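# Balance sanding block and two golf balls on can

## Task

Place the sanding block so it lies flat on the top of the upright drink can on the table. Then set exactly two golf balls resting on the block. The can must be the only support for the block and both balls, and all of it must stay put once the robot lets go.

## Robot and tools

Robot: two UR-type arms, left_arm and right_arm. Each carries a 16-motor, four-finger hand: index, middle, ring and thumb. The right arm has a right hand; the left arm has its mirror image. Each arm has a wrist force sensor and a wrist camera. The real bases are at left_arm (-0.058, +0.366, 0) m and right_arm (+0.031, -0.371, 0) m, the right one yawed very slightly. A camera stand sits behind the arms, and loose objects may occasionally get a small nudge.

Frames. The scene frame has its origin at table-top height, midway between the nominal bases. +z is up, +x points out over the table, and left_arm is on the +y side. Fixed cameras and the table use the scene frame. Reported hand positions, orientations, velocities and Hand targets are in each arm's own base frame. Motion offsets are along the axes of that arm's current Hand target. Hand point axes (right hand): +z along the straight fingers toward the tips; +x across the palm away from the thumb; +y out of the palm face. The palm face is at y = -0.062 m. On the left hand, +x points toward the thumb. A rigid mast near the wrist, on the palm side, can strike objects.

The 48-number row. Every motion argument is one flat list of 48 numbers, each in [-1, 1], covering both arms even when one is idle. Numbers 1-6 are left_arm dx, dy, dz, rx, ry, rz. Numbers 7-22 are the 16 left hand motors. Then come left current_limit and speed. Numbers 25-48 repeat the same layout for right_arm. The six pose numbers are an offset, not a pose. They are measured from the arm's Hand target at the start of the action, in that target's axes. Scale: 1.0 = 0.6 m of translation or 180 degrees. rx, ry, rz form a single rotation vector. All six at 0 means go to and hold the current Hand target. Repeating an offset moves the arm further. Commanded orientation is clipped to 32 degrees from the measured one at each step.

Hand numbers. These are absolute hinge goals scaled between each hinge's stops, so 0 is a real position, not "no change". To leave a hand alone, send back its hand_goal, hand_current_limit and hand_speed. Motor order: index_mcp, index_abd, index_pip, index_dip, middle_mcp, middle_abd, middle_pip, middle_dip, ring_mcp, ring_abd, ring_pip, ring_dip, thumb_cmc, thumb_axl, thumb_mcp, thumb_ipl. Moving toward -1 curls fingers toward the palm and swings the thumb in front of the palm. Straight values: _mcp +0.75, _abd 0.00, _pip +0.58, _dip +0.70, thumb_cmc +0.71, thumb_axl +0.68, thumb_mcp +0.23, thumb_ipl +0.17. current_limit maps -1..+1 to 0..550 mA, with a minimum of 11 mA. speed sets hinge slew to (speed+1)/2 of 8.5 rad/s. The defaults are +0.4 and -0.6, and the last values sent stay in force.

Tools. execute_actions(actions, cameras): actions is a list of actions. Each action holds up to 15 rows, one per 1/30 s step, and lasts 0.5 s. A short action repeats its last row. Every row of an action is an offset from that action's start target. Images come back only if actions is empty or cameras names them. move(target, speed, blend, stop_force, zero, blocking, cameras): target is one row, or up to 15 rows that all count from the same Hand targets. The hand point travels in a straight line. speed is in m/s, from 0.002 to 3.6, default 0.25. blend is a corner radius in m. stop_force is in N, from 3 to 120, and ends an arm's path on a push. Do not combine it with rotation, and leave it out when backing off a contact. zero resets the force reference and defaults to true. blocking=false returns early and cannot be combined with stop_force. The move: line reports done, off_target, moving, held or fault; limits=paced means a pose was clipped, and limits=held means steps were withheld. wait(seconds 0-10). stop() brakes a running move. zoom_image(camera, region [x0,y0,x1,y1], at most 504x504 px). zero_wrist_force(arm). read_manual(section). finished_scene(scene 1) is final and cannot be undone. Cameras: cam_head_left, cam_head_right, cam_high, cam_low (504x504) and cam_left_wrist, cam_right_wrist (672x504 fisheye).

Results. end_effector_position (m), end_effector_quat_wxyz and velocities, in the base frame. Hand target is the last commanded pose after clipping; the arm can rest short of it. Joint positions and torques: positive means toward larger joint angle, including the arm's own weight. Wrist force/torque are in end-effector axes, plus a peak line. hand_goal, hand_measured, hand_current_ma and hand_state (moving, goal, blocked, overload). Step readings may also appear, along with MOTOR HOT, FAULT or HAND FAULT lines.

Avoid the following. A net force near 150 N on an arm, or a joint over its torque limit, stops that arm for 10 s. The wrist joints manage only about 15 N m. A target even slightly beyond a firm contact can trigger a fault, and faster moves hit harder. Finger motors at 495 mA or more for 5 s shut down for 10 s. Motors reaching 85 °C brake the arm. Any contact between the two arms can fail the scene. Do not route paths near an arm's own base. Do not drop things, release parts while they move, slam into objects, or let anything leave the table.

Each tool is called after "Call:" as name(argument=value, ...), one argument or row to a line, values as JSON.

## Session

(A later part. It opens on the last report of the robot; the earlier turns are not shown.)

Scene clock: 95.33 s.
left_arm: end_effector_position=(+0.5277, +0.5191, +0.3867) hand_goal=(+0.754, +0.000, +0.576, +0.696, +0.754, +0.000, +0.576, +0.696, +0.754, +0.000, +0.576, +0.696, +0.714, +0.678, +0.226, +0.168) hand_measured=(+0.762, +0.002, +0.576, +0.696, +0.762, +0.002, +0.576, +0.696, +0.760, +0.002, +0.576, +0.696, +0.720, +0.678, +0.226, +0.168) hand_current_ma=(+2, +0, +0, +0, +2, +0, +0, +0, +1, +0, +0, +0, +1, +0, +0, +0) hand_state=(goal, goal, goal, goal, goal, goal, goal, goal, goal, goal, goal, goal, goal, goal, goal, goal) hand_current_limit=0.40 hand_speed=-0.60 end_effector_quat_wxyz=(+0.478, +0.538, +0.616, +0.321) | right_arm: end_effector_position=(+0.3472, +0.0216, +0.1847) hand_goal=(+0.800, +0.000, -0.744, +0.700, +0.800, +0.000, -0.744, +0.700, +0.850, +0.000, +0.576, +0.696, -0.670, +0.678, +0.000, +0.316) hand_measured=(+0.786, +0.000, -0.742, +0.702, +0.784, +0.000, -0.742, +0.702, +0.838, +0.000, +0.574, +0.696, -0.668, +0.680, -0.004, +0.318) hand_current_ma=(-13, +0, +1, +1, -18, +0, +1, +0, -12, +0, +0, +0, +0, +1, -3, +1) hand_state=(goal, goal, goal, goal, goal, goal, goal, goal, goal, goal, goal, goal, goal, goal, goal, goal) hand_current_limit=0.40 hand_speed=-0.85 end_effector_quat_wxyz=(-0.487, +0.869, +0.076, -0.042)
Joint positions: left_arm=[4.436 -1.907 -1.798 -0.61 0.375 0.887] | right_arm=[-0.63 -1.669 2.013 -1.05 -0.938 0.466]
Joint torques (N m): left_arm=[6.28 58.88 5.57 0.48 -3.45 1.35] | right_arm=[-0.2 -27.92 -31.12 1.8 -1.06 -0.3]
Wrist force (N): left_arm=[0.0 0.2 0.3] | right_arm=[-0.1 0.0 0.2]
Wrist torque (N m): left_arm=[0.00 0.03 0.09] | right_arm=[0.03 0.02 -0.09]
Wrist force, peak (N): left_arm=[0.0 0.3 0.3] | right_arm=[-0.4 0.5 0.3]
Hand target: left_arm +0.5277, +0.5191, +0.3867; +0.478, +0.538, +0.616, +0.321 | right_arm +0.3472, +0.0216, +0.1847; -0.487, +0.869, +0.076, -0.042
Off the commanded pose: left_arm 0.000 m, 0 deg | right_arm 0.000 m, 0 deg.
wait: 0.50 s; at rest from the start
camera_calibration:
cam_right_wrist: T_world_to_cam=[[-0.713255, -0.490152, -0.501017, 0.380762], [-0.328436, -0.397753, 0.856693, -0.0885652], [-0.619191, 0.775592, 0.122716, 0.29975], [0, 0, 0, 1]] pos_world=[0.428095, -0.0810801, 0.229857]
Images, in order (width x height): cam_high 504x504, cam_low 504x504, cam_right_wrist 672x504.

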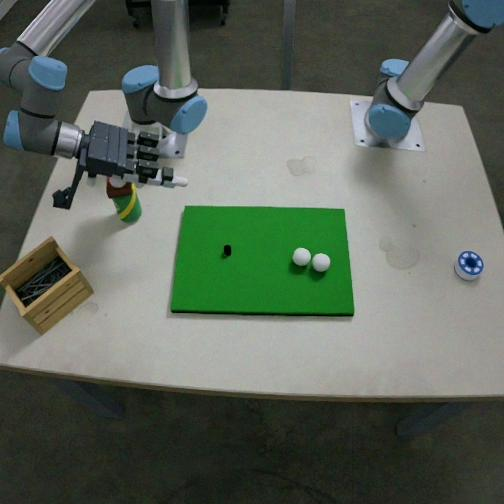

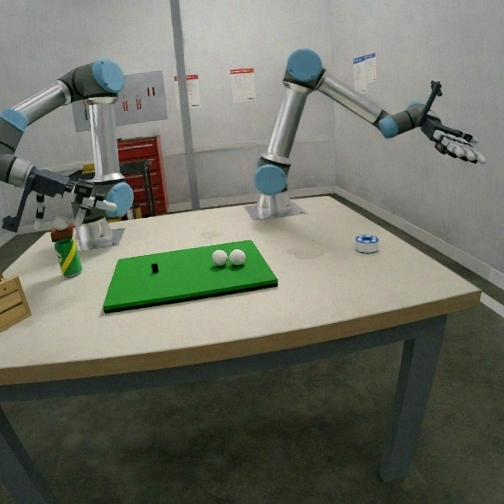

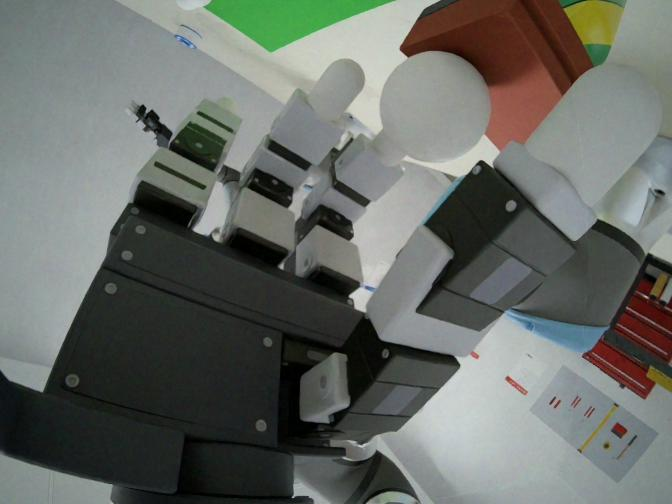

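Call:
move(
  target=[
    [0,0,0,0,0,0,0.754,0,0.576,0.696,0.754,0,0.576,0.696,0.754,0,0.576,0.696,0.714,0.678,0.226,0.168,0.4,-0.6, 0,-0.1066,-0.0653,0,0,0,0.80,0,-0.745,0.70,0.80,0,-0.745,0.70,0.85,0,0.576,0.696,-0.67,0.678,0.0,0.3,0.4,-0.85],
    [0,0,0,0,0,0,0.754,0,0.576,0.696,0.754,0,0.576,0.696,0.754,0,0.576,0.696,0.714,0.678,0.226,0.168,0.4,-0.6, 0.3957,-0.3192,0.6633,0,0.4263,0.2613,0.80,0,-0.745,0.70,0.80,0,-0.745,0.70,0.85,0,0.576,0.696,-0.67,0.678,0.0,0.3,0.4,-0.85],
  ],
  speed=[0.12,0.45],
  blend=0.02,
  cameras=["all"],
)

Call:
zoom_image(
  camera="cam_low",
  region=[30, 190, 110, 270],
)

Call:
zoom_image(
  camera="cam_high",
  region=[80, 140, 160, 220],
)

Call:
zoom_image(
  camera="cam_low",
  region=[150, 170, 270, 290],
)

Call:
zoom_image(
  camera="cam_high",
  region=[220, 180, 360, 320],
)

Scene clock: 99.40 s.
left_arm: end_effector_position=(+0.5277, +0.5191, +0.3867) hand_goal=(+0.754, +0.000, +0.576, +0.696, +0.754, +0.000, +0.576, +0.696, +0.754, +0.000, +0.576, +0.696, +0.714, +0.678, +0.226, +0.168) hand_measured=(+0.762, +0.002, +0.576, +0.696, +0.762, +0.002, +0.576, +0.696, +0.760, +0.002, +0.576, +0.696, +0.720, +0.678, +0.226, +0.168) hand_current_ma=(+2, +0, +0, +0, +2, +0, +0, +0, +1, +0, +0, +0, +1, +0, +0, +0) hand_state=(goal, goal, goal, goal, goal, goal, goal, goal, goal, goal, goal, goal, goal, goal, goal, goal) hand_current_limit=0.40 hand_speed=-0.60 end_effector_quat_wxyz=(+0.478, +0.538, +0.616, +0.321) | right_arm: end_effector_position=(+0.5047, +0.4955, +0.1400) hand_goal=(+0.800, +0.000, -0.744, +0.700, +0.800, +0.000, -0.744, +0.700, +0.850, +0.000, +0.576, +0.696, -0.670, +0.678, +0.000, +0.300) hand_measured=(+0.790, +0.000, -0.742, +0.702, +0.788, +0.000, -0.742, +0.702, +0.838, +0.000, +0.574, +0.696, -0.668, +0.680, -0.002, +0.302) hand_current_ma=(-8, +0, +1, +1, -11, +0, +1, +0, -11, +0, +0, +0, +0, +1, -2, +1) hand_state=(goal, goal, goal, goal, goal, goal, goal, goal, goal, goal, goal, goal, goal, goal, goal, goal) hand_current_limit=0.40 hand_speed=-0.85 end_effector_quat_wxyz=(-0.374, +0.668, -0.561, +0.314)
Joint positions: left_arm=[4.436 -1.907 -1.798 -0.61 0.375 0.887] | right_arm=[0.659 -1.023 1.8 -3.314 -1.98 3.409]
Joint torques (N m): left_arm=[6.93 59.35 5.51 0.53 -3.39 1.31] | right_arm=[4.74 -58.57 -27.44 -4.27 -2.67 1.1]
Wrist force (N): left_arm=[0.0 0.0 0.1] | right_arm=[0.2 0.3 0.0]
Wrist torque (N m): left_arm=[0.00 0.01 0.10] | right_arm=[0.10 -0.03 -0.05]
Wrist force, peak (N): left_arm=[-0.1 0.4 0.5] | right_arm=[0.3 -2.5 -1.4]
Hand target: left_arm +0.5277, +0.5191, +0.3867; +0.478, +0.538, +0.616, +0.321 | right_arm +0.5048, +0.4955, +0.1401; -0.375, +0.668, -0.561, +0.315
Off the commanded pose: left_arm 0.000 m, 0 deg | right_arm 0.000 m, 0 deg.
move: done
camera_calibration:
cam_left_wrist: T_world_to_cam=[[-0.281344, -0.86701, -0.411264, 0.725349], [-0.863569, 0.415639, -0.285469, 0.302273], [0.418443, 0.27484, -0.865661, 0.0948505], [0, 0, 0, 1]] pos_world=[0.425417, 0.47718, 0.466708]
cam_right_wrist: T_world_to_cam=[[-0.489703, 0.713617, -0.500941, -0.00632485], [-0.398834, 0.327567, 0.856523, -0.133774], [0.775321, 0.619234, 0.124204, -0.591327], [0, 0, 0, 1]] pos_world=[0.402017, 0.414503, 0.184857]

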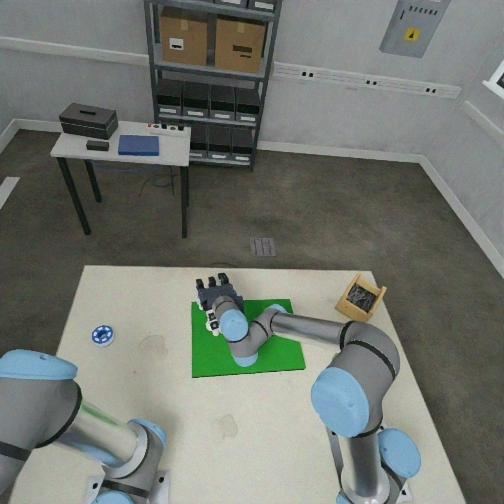

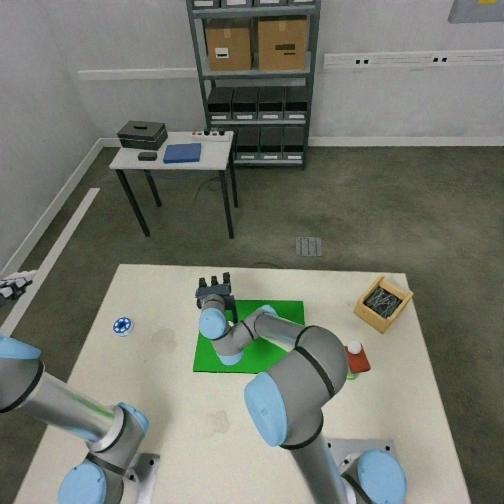

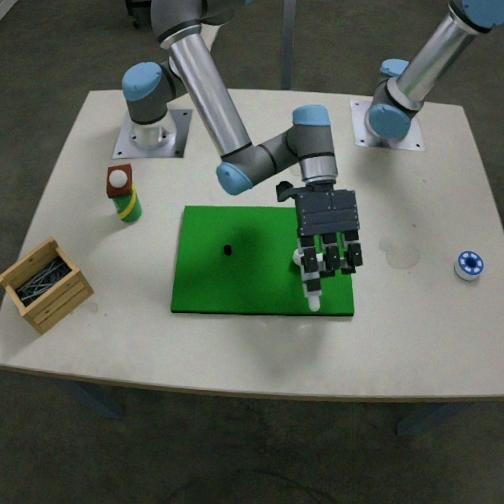

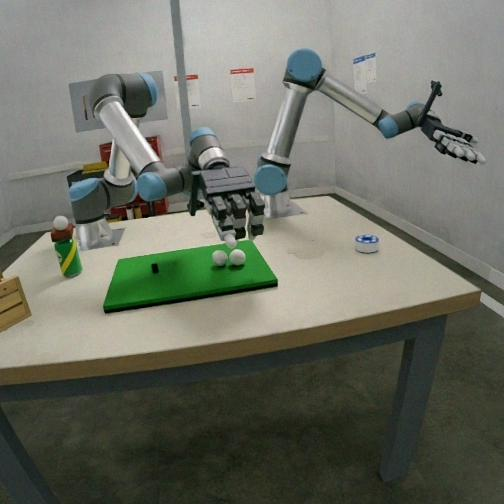

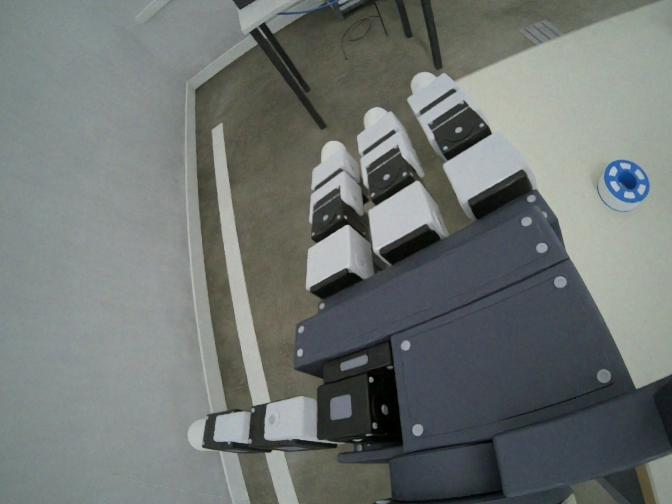

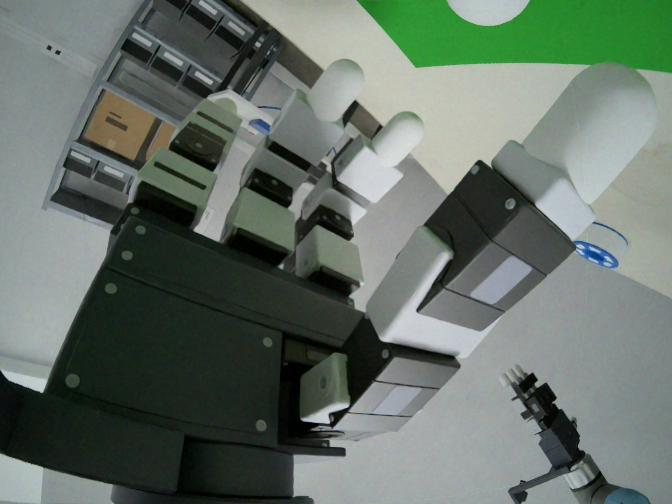

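Scaled by 6.300 from the camera's 504x504 image, which has a finer 720x720 frame.

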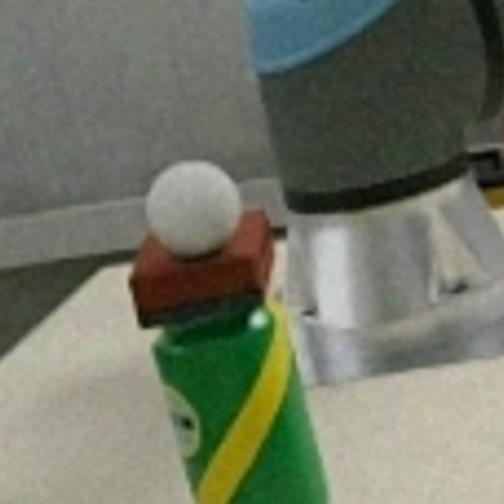

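Scaled by 6.300 from the camera's 504x504 image, which has a finer 720x720 frame.

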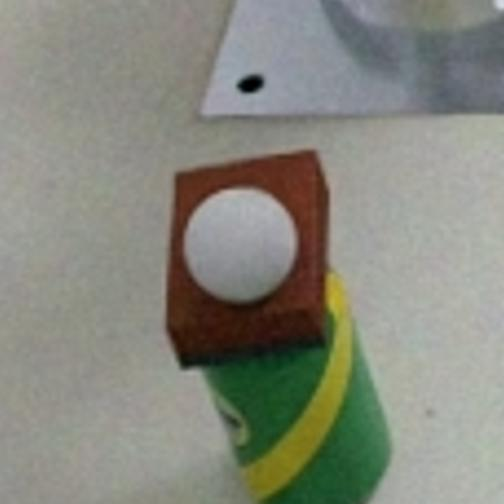

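Scaled by 4.200 from the camera's 504x504 image, which has a finer 720x720 frame.

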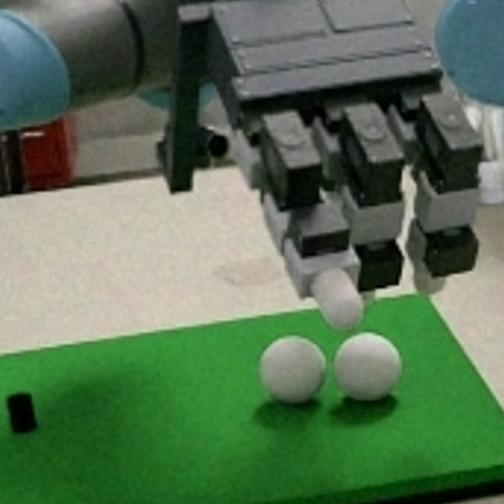

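Scaled by 3.600 from the camera's 504x504 image, which has a finer 720x720 frame.

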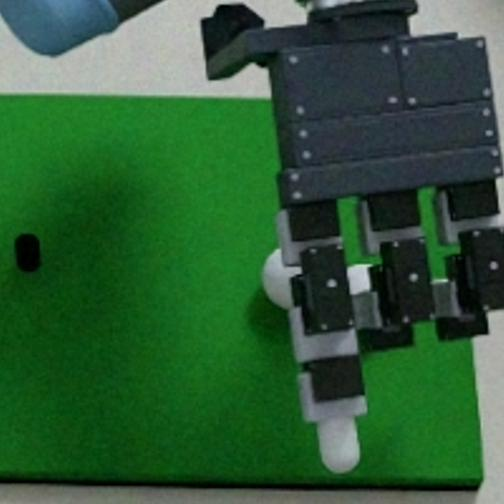

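Call:
move(
  target=[
    [0,0,0,0,0,0,0.754,0,0.576,0.696,0.754,0,0.576,0.696,0.754,0,0.576,0.696,0.714,0.678,0.226,0.168,0.4,-0.6, 0.0013,0.079,0.0465,0,0,0,0.80,0,-0.745,0.70,0.80,0,-0.745,0.70,0.85,0,0.576,0.696,-0.67,0.678,0.0,0.3,0.4,-0.85],
    [0,0,0,0,0,0,0.754,0,0.576,0.696,0.754,0,0.576,0.696,0.754,0,0.576,0.696,0.714,0.678,0.226,0.168,0.4,-0.6, 0.0013,0.1118,0.0665,0,0,0,0.80,0,-0.745,0.70,0.80,0,-0.745,0.70,0.85,0,0.576,0.696,-0.67,0.678,0.0,0.3,0.4,-0.85],
  ],
  speed=[0.12,0.04],
  stop_force=4,
  cameras=["cam_low","cam_high","cam_right_wrist"],
)

Call:
zoom_image(
  camera="cam_right_wrist",
  region=[280, 0, 672, 280],
)

Call:
zoom_image(
  camera="cam_low",
  region=[180, 190, 280, 290],
)

Scene clock: 102.33 s.
left_arm: end_effector_position=(+0.5277, +0.5191, +0.3867) hand_goal=(+0.754, +0.000, +0.576, +0.696, +0.754, +0.000, +0.576, +0.696, +0.754, +0.000, +0.576, +0.696, +0.714, +0.678, +0.226, +0.168) hand_measured=(+0.762, +0.002, +0.576, +0.696, +0.762, +0.002, +0.576, +0.696, +0.760, +0.002, +0.576, +0.696, +0.720, +0.678, +0.226, +0.168) hand_current_ma=(+2, +0, +0, +0, +2, +0, +0, +0, +1, +0, +0, +0, +1, +0, +0, +0) hand_state=(goal, goal, goal, goal, goal, goal, goal, goal, goal, goal, goal, goal, goal, goal, goal, goal) hand_current_limit=0.40 hand_speed=-0.60 end_effector_quat_wxyz=(+0.478, +0.538, +0.616, +0.321) | right_arm: end_effector_position=(+0.5040, +0.4946, +0.0621) hand_goal=(+0.800, +0.000, -0.744, +0.700, +0.800, +0.000, -0.744, +0.700, +0.850, +0.000, +0.576, +0.696, -0.670, +0.678, +0.000, +0.300) hand_measured=(+0.790, +0.000, -0.742, +0.702, +0.788, +0.000, -0.742, +0.702, +0.838, +0.000, +0.574, +0.696, -0.668, +0.680, -0.002, +0.302) hand_current_ma=(-7, +0, +1, +1, -10, +0, +1, +0, -11, +0, +0, +0, +0, +1, -2, +1) hand_state=(goal, goal, goal, goal, goal, goal, goal, goal, goal, goal, goal, goal, goal, goal, goal, goal) hand_current_limit=0.40 hand_speed=-0.85 end_effector_quat_wxyz=(-0.374, +0.668, -0.561, +0.315)
Joint positions: left_arm=[4.436 -1.907 -1.798 -0.61 0.375 0.887] | right_arm=[0.658 -0.881 1.827 -3.483 -1.979 3.409]
Joint torques (N m): left_arm=[6.41 59.5 5.92 0.49 -3.27 1.29] | right_arm=[-2.59 -70.37 -20.88 0.48 1.09 -0.96]
Wrist force (N): left_arm=[0.2 0.0 0.1] | right_arm=[0.2 0.0 0.0]
Wrist torque (N m): left_arm=[-0.01 0.00 0.11] | right_arm=[0.06 -0.03 -0.06]
Wrist force, peak (N): left_arm=[0.5 0.0 0.2] | right_arm=[0.0 -2.2 -1.2]
Hand target: left_arm +0.5277, +0.5191, +0.3867; +0.478, +0.538, +0.616, +0.321 | right_arm +0.5040, +0.4946, +0.0621; -0.375, +0.668, -0.561, +0.315
Off the commanded pose: left_arm 0.000 m, 0 deg | right_arm 0.000 m, 0 deg.
move: done
camera_calibration:
cam_right_wrist: T_world_to_cam=[[-0.489477, 0.713798, -0.500904, -0.0452181], [-0.398885, 0.327526, 0.856515, -0.0669969], [0.775438, 0.619047, 0.124407, -0.580542], [0, 0, 0, 1]] pos_world=[0.401316, 0.413602, 0.106957]
Images, in order (width x height): cam_high 504x504, cam_low 504x504, cam_right_wrist 672x504.

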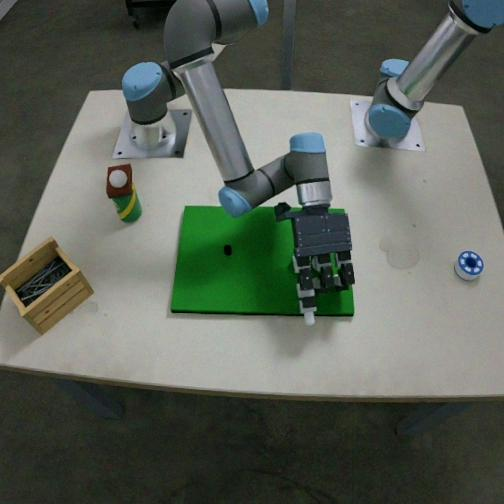

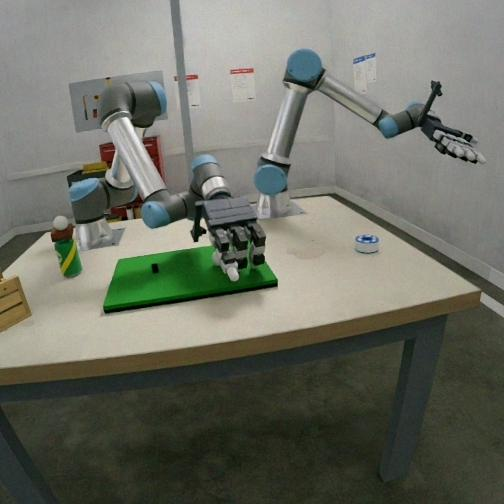

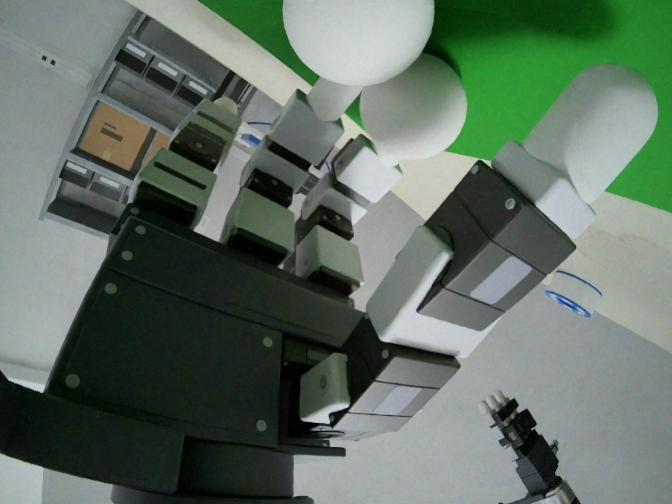

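Scaled by 1.286 from the camera's 672x504 image, which has a finer 960x720 frame.

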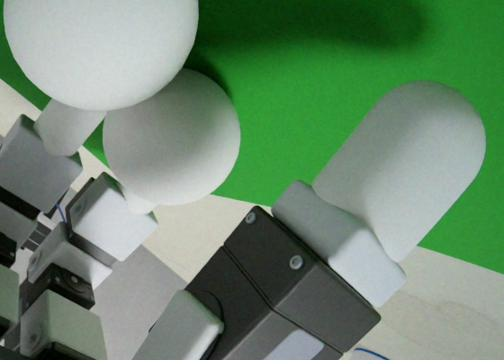

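Scaled by 5.040 from the camera's 504x504 image, which has a finer 720x720 frame.

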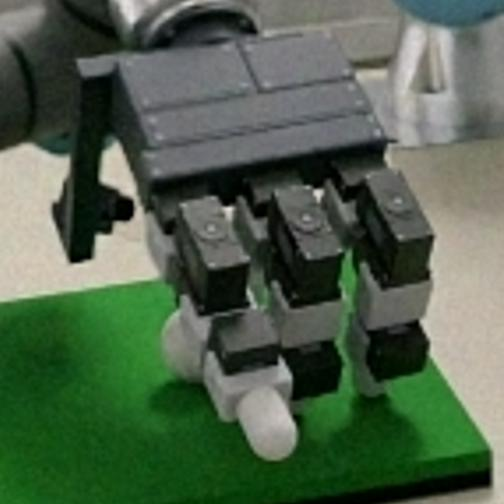

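Call:
move(
  target=[
    [0,0,0,0,0,0,0.754,0,0.576,0.696,0.754,0,0.576,0.696,0.754,0,0.576,0.696,0.714,0.678,0.226,0.168,0.4,-0.6, 0,-0.0044,0.0071,0,0,0,0.80,0,-0.7606,0.696,0.80,0,-0.7606,0.696,0.85,0,0.576,0.696,-0.67,0.678,-0.03,0.2973,0.4,-0.7],
    [0,0,0,0,0,0,0.754,0,0.576,0.696,0.754,0,0.576,0.696,0.754,0,0.576,0.696,0.714,0.678,0.226,0.168,0.4,-0.6, 0,-0.0044,0.0071,0,0,0,0.62,0,-0.7606,0.696,0.62,0,-0.7606,0.696,0.85,0,0.576,0.696,-0.67,0.678,-0.18,0.2973,0.4,-0.8],
    [0,0,0,0,0,0,0.754,0,0.576,0.696,0.754,0,0.576,0.696,0.754,0,0.576,0.696,0.714,0.678,0.226,0.168,0.4,-0.6, 0,-0.0044,0.0071,0,0,0,0.466,0,-0.7606,0.696,0.466,0,-0.7606,0.696,0.85,0,0.576,0.696,-0.67,0.678,-0.337,0.2973,0.4,-0.85],
  ],
  speed=0.03,
  cameras=["cam_low","cam_right_wrist"],
)

Call:
zoom_image(
  camera="cam_right_wrist",
  region=[280, 0, 672, 280],
)

Scene clock: 104.70 s.
left_arm: end_effector_position=(+0.5277, +0.5191, +0.3867) hand_goal=(+0.754, +0.000, +0.576, +0.696, +0.754, +0.000, +0.576, +0.696, +0.754, +0.000, +0.576, +0.696, +0.714, +0.678, +0.226, +0.168) hand_measured=(+0.762, +0.002, +0.576, +0.696, +0.762, +0.002, +0.576, +0.696, +0.760, +0.002, +0.576, +0.696, +0.720, +0.678, +0.226, +0.168) hand_current_ma=(+2, +0, +0, +0, +2, +0, +0, +0, +1, +0, +0, +0, +1, +0, +0, +0) hand_state=(goal, goal, goal, goal, goal, goal, goal, goal, goal, goal, goal, goal, goal, goal, goal, goal) hand_current_limit=0.40 hand_speed=-0.60 end_effector_quat_wxyz=(+0.478, +0.538, +0.616, +0.321) | right_arm: end_effector_position=(+0.5089, +0.4954, +0.0621) hand_goal=(+0.466, +0.000, -0.760, +0.696, +0.466, +0.000, -0.760, +0.696, +0.850, +0.000, +0.576, +0.696, -0.670, +0.678, -0.336, +0.298) hand_measured=(+0.494, +0.000, -0.750, +0.700, +0.526, +0.000, -0.742, +0.702, +0.838, +0.000, +0.574, +0.696, -0.664, +0.682, -0.244, +0.316) hand_current_ma=(+40, +0, +8, +1, +127, +0, +19, +3, -11, +0, +0, +0, +4, +2, +340, +32) hand_state=(blocked, goal, goal, goal, blocked, goal, goal, goal, goal, goal, goal, goal, goal, goal, blocked, goal) hand_current_limit=0.40 hand_speed=-0.85 end_effector_quat_wxyz=(-0.374, +0.668, -0.561, +0.315)
Joint positions: left_arm=[4.436 -1.907 -1.798 -0.61 0.375 0.887] | right_arm=[0.654 -0.875 1.814 -3.477 -1.976 3.406]
Joint torques (N m): left_arm=[6.89 58.54 6.38 0.63 -3.29 1.18] | right_arm=[3.72 -54.23 -0.44 -6.44 -2.58 1.13]
Wrist force (N): left_arm=[-0.1 0.1 0.0] | right_arm=[0.0 -0.9 -0.4]
Wrist torque (N m): left_arm=[0.01 0.03 0.08] | right_arm=[0.07 0.01 -0.09]
Wrist force, peak (N): left_arm=[0.2 0.4 0.3] | right_arm=[-0.1 -0.7 -0.6]
Hand target: left_arm +0.5277, +0.5191, +0.3867; +0.478, +0.538, +0.616, +0.321 | right_arm +0.5090, +0.4954, +0.0621; -0.375, +0.668, -0.561, +0.315
Off the commanded pose: left_arm 0.000 m, 0 deg | right_arm 0.000 m, 0 deg.
move: done
camera_calibration:
cam_right_wrist: T_world_to_cam=[[-0.489487, 0.713744, -0.500972, -0.0434283], [-0.398853, 0.32763, 0.85649, -0.0653906], [0.775447, 0.619055, 0.124309, -0.584895], [0, 0, 0, 1]] pos_world=[0.406217, 0.414503, 0.106957]
Images, in order (width x height): cam_low 504x504, cam_right_wrist 672x504.

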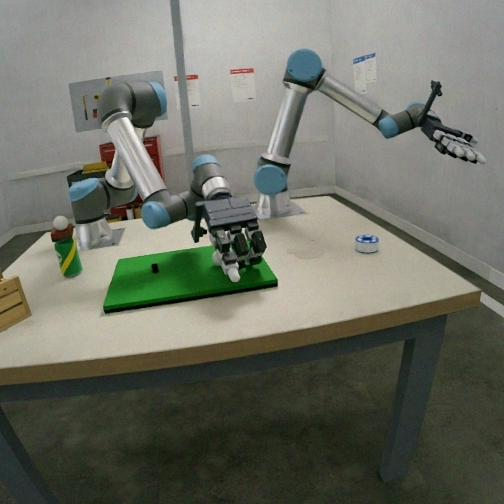

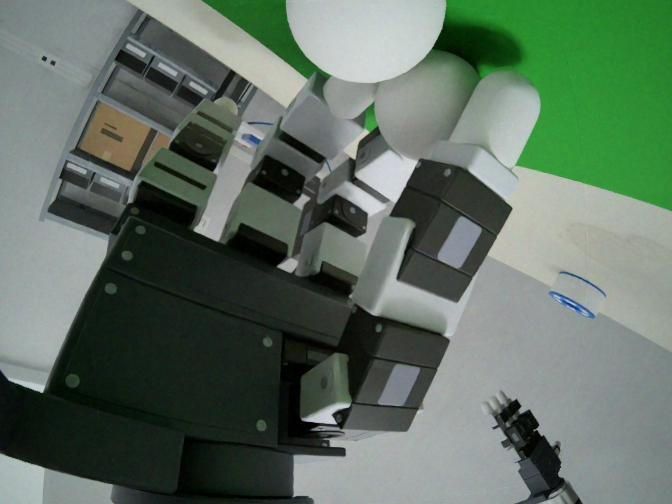

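Scaled by 1.286 from the camera's 672x504 image, which has a finer 960x720 frame.

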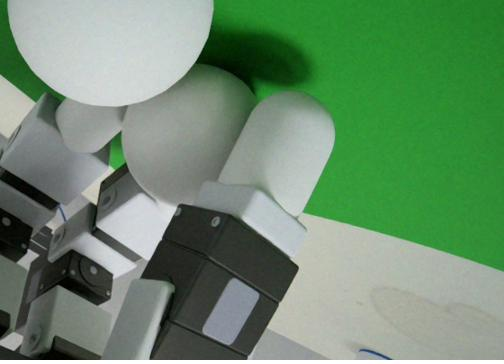

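Call:
move(
  target=[
    [0,0,0,0,0,0,0.754,0,0.576,0.696,0.754,0,0.576,0.696,0.754,0,0.576,0.696,0.714,0.678,0.226,0.168,0.4,-0.6, 0,-0.1137,-0.0697,0,0,0,0.466,0,-0.7606,0.696,0.466,0,-0.7606,0.696,0.85,0,0.576,0.696,-0.67,0.678,-0.337,0.2973,0.4,-0.85],
    [0,0,0,0,0,0,0.754,0,0.576,0.696,0.754,0,0.576,0.696,0.754,0,0.576,0.696,0.714,0.678,0.226,0.168,0.4,-0.6, 0.7355,-0.0268,-0.5875,0,-0.4263,-0.2613,0.466,0,-0.7606,0.696,0.466,0,-0.7606,0.696,0.85,0,0.576,0.696,-0.67,0.678,-0.337,0.2973,0.4,-0.85],
  ],
  speed=[0.1,0.4],
  blend=0.02,
  cameras=["all"],
)

Call:
zoom_image(
  camera="cam_high",
  region=[70, 120, 170, 220],
)

Call:
zoom_image(
  camera="cam_low",
  region=[20, 170, 120, 270],
)

Call:
zoom_image(
  camera="cam_head_left",
  region=[310, 300, 400, 390],
)

Call:
zoom_image(
  camera="cam_right_wrist",
  region=[280, 0, 672, 280],
)

Scene clock: 108.97 s.
left_arm: end_effector_position=(+0.5277, +0.5191, +0.3867) hand_goal=(+0.754, +0.000, +0.576, +0.696, +0.754, +0.000, +0.576, +0.696, +0.754, +0.000, +0.576, +0.696, +0.714, +0.678, +0.226, +0.168) hand_measured=(+0.762, +0.002, +0.576, +0.696, +0.762, +0.002, +0.576, +0.696, +0.760, +0.002, +0.576, +0.696, +0.720, +0.678, +0.226, +0.168) hand_current_ma=(+2, +0, +0, +0, +2, +0, +0, +0, +1, +0, +0, +0, +1, +0, +0, +0) hand_state=(goal, goal, goal, goal, goal, goal, goal, goal, goal, goal, goal, goal, goal, goal, goal, goal) hand_current_limit=0.40 hand_speed=-0.60 end_effector_quat_wxyz=(+0.478, +0.538, +0.616, +0.321) | right_arm: end_effector_position=(+0.2975, +0.0103, +0.2599) hand_goal=(+0.466, +0.000, -0.760, +0.696, +0.466, +0.000, -0.760, +0.696, +0.850, +0.000, +0.576, +0.696, -0.670, +0.678, -0.336, +0.298) hand_measured=(+0.492, +0.000, -0.744, +0.702, +0.522, -0.002, -0.736, +0.704, +0.840, +0.000, +0.574, +0.696, -0.660, +0.682, -0.246, +0.318) hand_current_ma=(+38, +0, +15, +3, +116, +0, +28, +5, -9, +0, +0, +0, +7, +2, +323, +36) hand_state=(blocked, goal, goal, goal, blocked, goal, blocked, goal, goal, goal, goal, goal, goal, goal, blocked, blocked) hand_current_limit=0.40 hand_speed=-0.85 end_effector_quat_wxyz=(-0.487, +0.869, +0.076, -0.042)
Joint positions: left_arm=[4.436 -1.907 -1.798 -0.61 0.375 0.887] | right_arm=[-0.739 -1.819 1.93 -0.77 -1.022 0.383]
Joint torques (N m): left_arm=[6.1 59.29 6.5 0.45 -3.28 1.14] | right_arm=[-2.21 3.86 -37.34 1.19 -1.91 -0.76]
Wrist force (N): left_arm=[0.0 0.0 -0.3] | right_arm=[-0.1 0.7 0.1]
Wrist torque (N m): left_arm=[0.02 0.01 0.09] | right_arm=[0.13 0.02 0.08]
Wrist force, peak (N): left_arm=[0.0 0.3 0.4] | right_arm=[3.4 3.5 1.0]
Hand target: left_arm +0.5277, +0.5191, +0.3867; +0.478, +0.538, +0.616, +0.321 | right_arm +0.2975, +0.0102, +0.2599; -0.487, +0.869, +0.076, -0.042
Off the commanded pose: left_arm 0.000 m, 0 deg | right_arm 0.000 m, 0 deg.
move: done
camera_calibration:
cam_left_wrist: T_world_to_cam=[[-0.281344, -0.86701, -0.411264, 0.725349], [-0.863569, 0.415639, -0.285469, 0.302273], [0.418443, 0.27484, -0.865661, 0.0948505], [0, 0, 0, 1]] pos_world=[0.425417, 0.47718, 0.466708]
cam_right_wrist: T_world_to_cam=[[-0.713293, -0.490122, -0.500992, 0.37741], [-0.328367, -0.397808, 0.856693, -0.173752], [-0.619183, 0.775583, 0.122814, 0.268491], [0, 0, 0, 1]] pos_world=[0.378395, -0.0923803, 0.304957]

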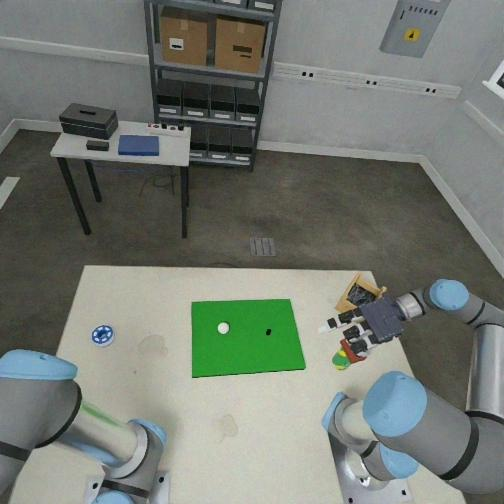

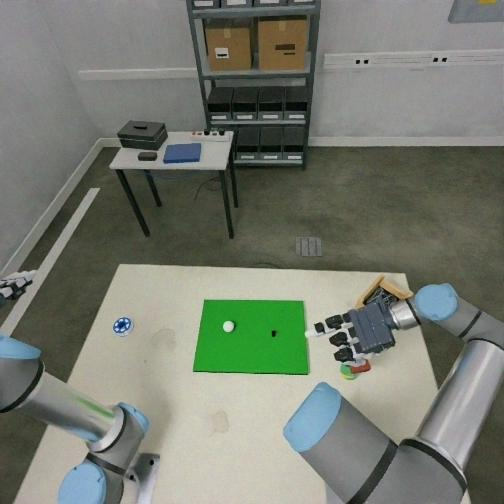

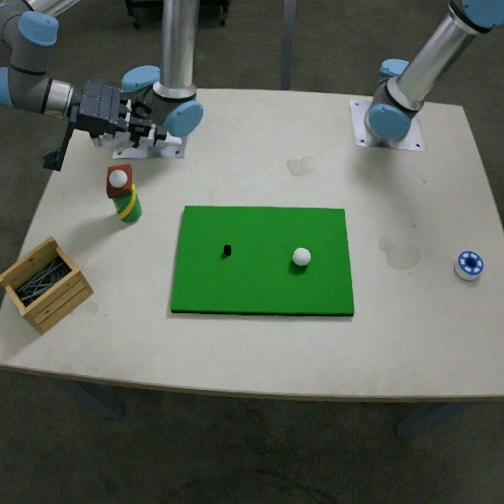

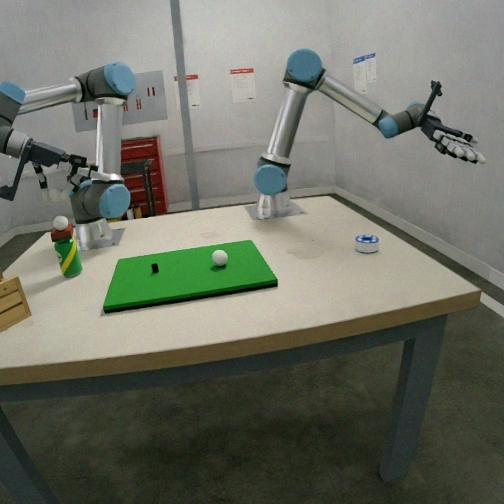

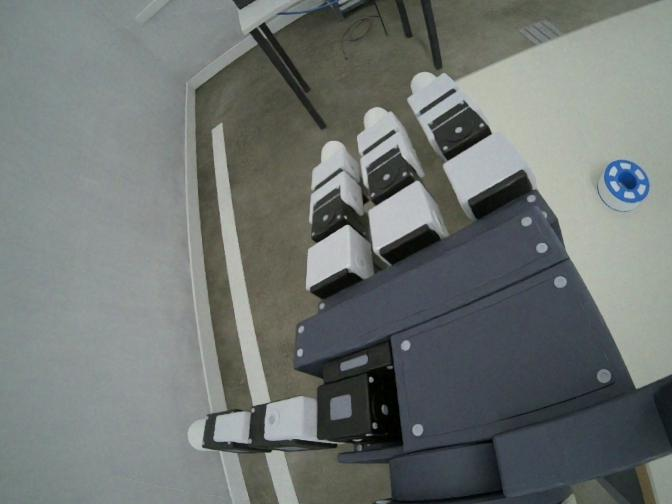

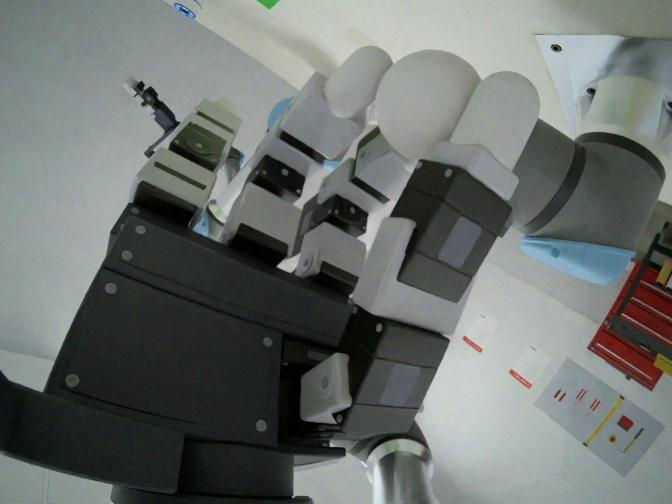

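Scaled by 5.040 from the camera's 504x504 image, which has a finer 720x720 frame.

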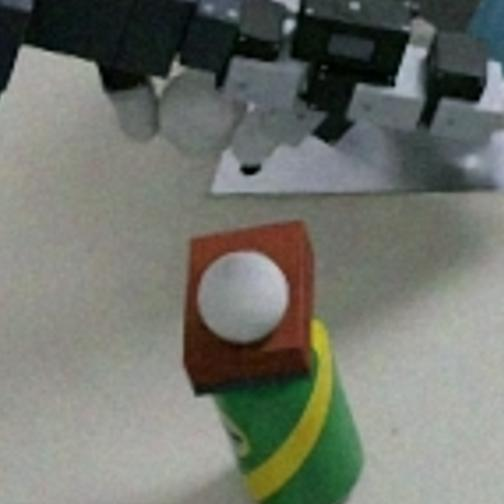

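Scaled by 5.040 from the camera's 504x504 image, which has a finer 720x720 frame.

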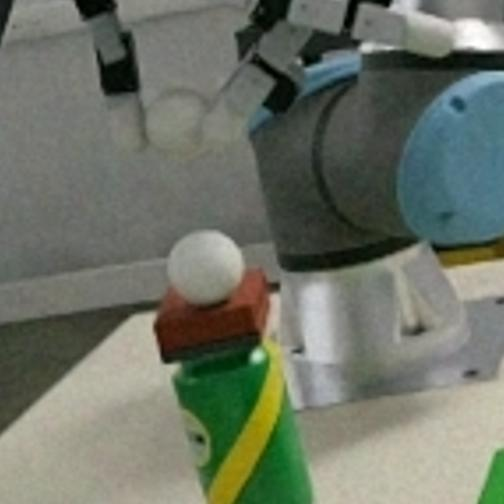

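Scaled by 5.600 from the camera's 504x504 image, which has a finer 720x720 frame.

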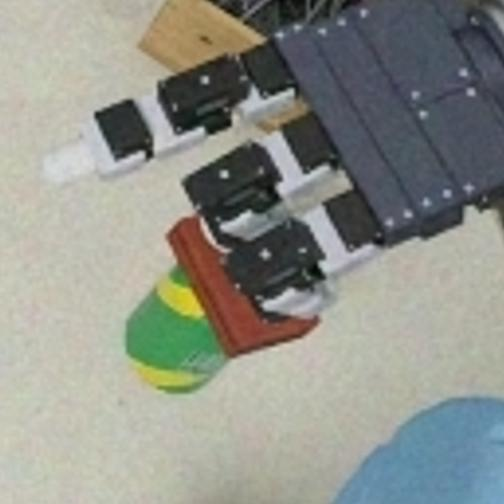

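Scaled by 1.286 from the camera's 672x504 image, which has a finer 960x720 frame.

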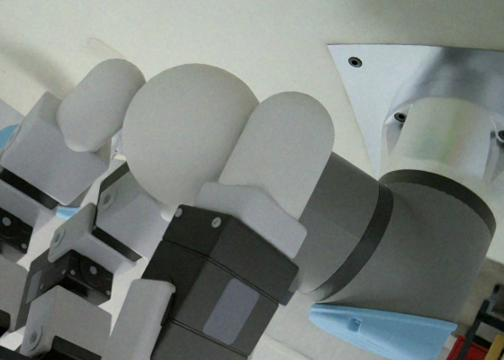

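Call:
move(
  target=[
    [0,0,0,0,0,0,0.754,0,0.576,0.696,0.754,0,0.576,0.696,0.754,0,0.576,0.696,0.714,0.678,0.226,0.168,0.4,-0.6, -0.0005,0.0908,0.0527,0,0,0,0.466,0,-0.7606,0.696,0.466,0,-0.7606,0.696,0.85,0,0.576,0.696,-0.67,0.678,-0.337,0.2973,0.4,-0.85],
    [0,0,0,0,0,0,0.754,0,0.576,0.696,0.754,0,0.576,0.696,0.754,0,0.576,0.696,0.714,0.678,0.226,0.168,0.4,-0.6, -0.0005,0.1165,0.0683,0,0,0,0.466,0,-0.7606,0.696,0.466,0,-0.7606,0.696,0.85,0,0.576,0.696,-0.67,0.678,-0.337,0.2973,0.4,-0.85],
  ],
  speed=[0.06,0.01],
  stop_force=3,
  cameras=["cam_head_left","cam_high","cam_low","cam_right_wrist"],
)

Call:
zoom_image(
  camera="cam_high",
  region=[80, 140, 160, 220],
)

Call:
zoom_image(
  camera="cam_low",
  region=[30, 190, 110, 270],
)

Call:
zoom_image(
  camera="cam_right_wrist",
  region=[280, 0, 672, 280],
)

Scene clock: 113.43 s.
left_arm: end_effector_position=(+0.5277, +0.5191, +0.3867) hand_goal=(+0.754, +0.000, +0.576, +0.696, +0.754, +0.000, +0.576, +0.696, +0.754, +0.000, +0.576, +0.696, +0.714, +0.678, +0.226, +0.168) hand_measured=(+0.762, +0.002, +0.576, +0.696, +0.762, +0.002, +0.576, +0.696, +0.760, +0.002, +0.576, +0.696, +0.720, +0.678, +0.226, +0.168) hand_current_ma=(+2, +0, +0, +0, +2, +0, +0, +0, +1, +0, +0, +0, +1, +0, +0, +0) hand_state=(goal, goal, goal, goal, goal, goal, goal, goal, goal, goal, goal, goal, goal, goal, goal, goal) hand_current_limit=0.40 hand_speed=-0.60 end_effector_quat_wxyz=(+0.478, +0.538, +0.616, +0.321) | right_arm: end_effector_position=(+0.2976, +0.0086, +0.1824) hand_goal=(+0.466, +0.000, -0.760, +0.696, +0.466, +0.000, -0.760, +0.696, +0.850, +0.000, +0.576, +0.696, -0.670, +0.678, -0.336, +0.298) hand_measured=(+0.492, +0.000, -0.746, +0.702, +0.522, -0.002, -0.738, +0.702, +0.840, +0.000, +0.574, +0.696, -0.660, +0.682, -0.246, +0.320) hand_current_ma=(+35, +0, +13, +3, +115, +0, +25, +4, -9, +0, +0, +0, +7, +2, +323, +41) hand_state=(blocked, goal, goal, goal, blocked, goal, blocked, goal, goal, goal, goal, goal, goal, goal, blocked, blocked) hand_current_limit=0.40 hand_speed=-0.85 end_effector_quat_wxyz=(-0.487, +0.869, +0.076, -0.042)
Joint positions: left_arm=[4.436 -1.907 -1.798 -0.61 0.375 0.887] | right_arm=[-0.742 -1.773 2.098 -0.983 -1.025 0.381]
Joint torques (N m): left_arm=[6.78 59.01 7.34 0.57 -3.35 1.13] | right_arm=[-0.6 -27.38 -35.61 2.41 -1.52 0.05]
Wrist force (N): left_arm=[-0.1 0.0 0.1] | right_arm=[0.1 -0.9 -0.7]
Wrist torque (N m): left_arm=[0.01 0.03 0.08] | right_arm=[0.03 0.03 0.05]
Wrist force, peak (N): left_arm=[-0.2 0.3 0.4] | right_arm=[0.1 -4.1 -2.7]
Hand target: left_arm +0.5277, +0.5191, +0.3867; +0.478, +0.538, +0.616, +0.321 | right_arm +0.2976, +0.0086, +0.1824; -0.487, +0.869, +0.076, -0.042 (not the last commanded pose)
Off the commanded pose: left_arm 0.000 m, 0 deg | right_arm 0.003 m, 0 deg.
move: contact (right_arm); path passed 1 of 2 targets
camera_calibration:
cam_right_wrist: T_world_to_cam=[[-0.713255, -0.490152, -0.501017, 0.33781], [-0.328436, -0.397753, 0.856693, -0.10797], [-0.619191, 0.775592, 0.122716, 0.279416], [0, 0, 0, 1]] pos_world=[0.378495, -0.0940801, 0.227457]
Images, in order (width x height): cam_head_left 504x504, cam_high 504x504, cam_low 504x504, cam_right_wrist 672x504.

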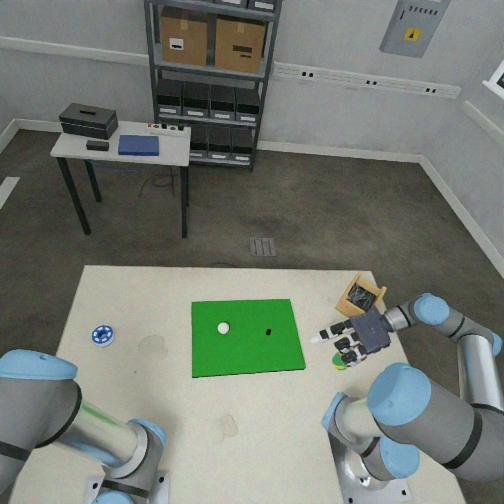

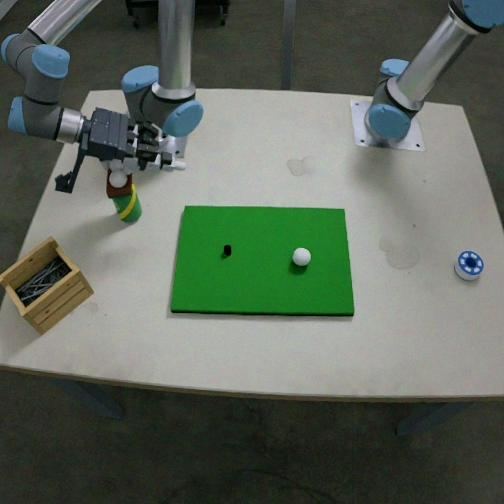

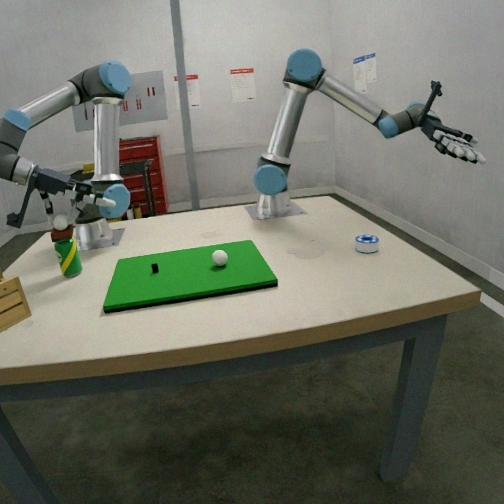

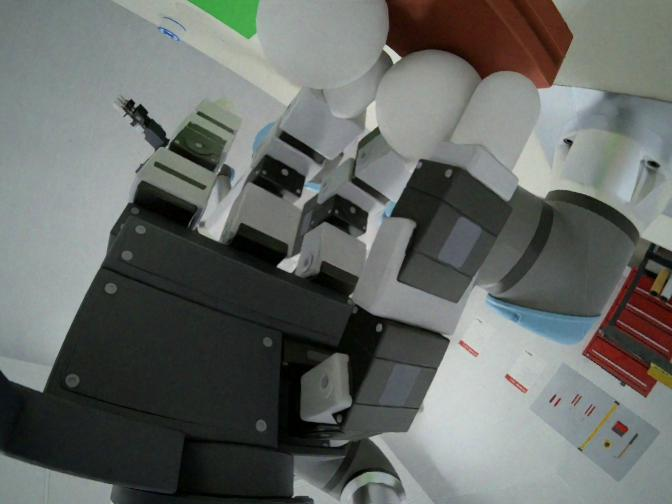

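Scaled by 6.300 from the camera's 504x504 image, which has a finer 720x720 frame.

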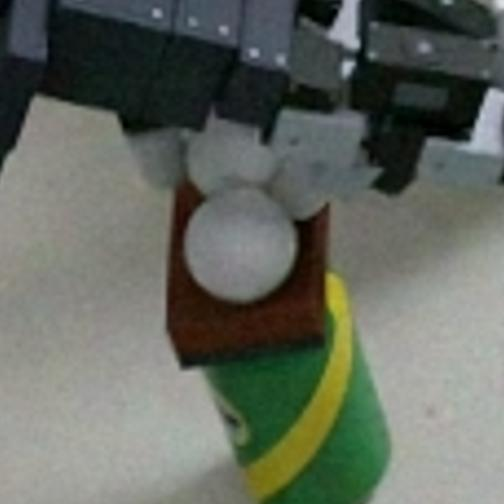

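Scaled by 6.300 from the camera's 504x504 image, which has a finer 720x720 frame.

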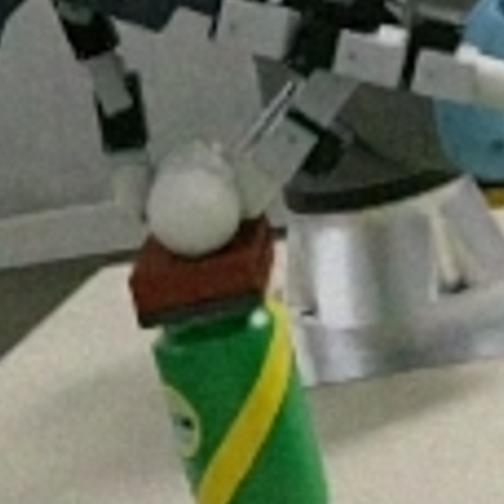

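Scaled by 1.286 from the camera's 672x504 image, which has a finer 960x720 frame.

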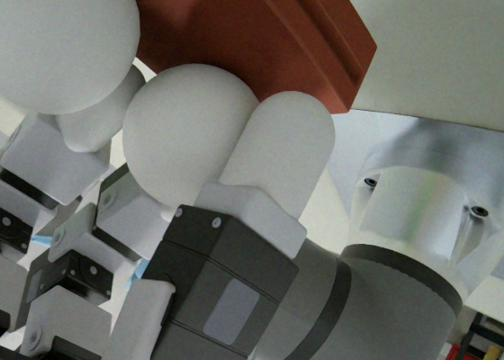

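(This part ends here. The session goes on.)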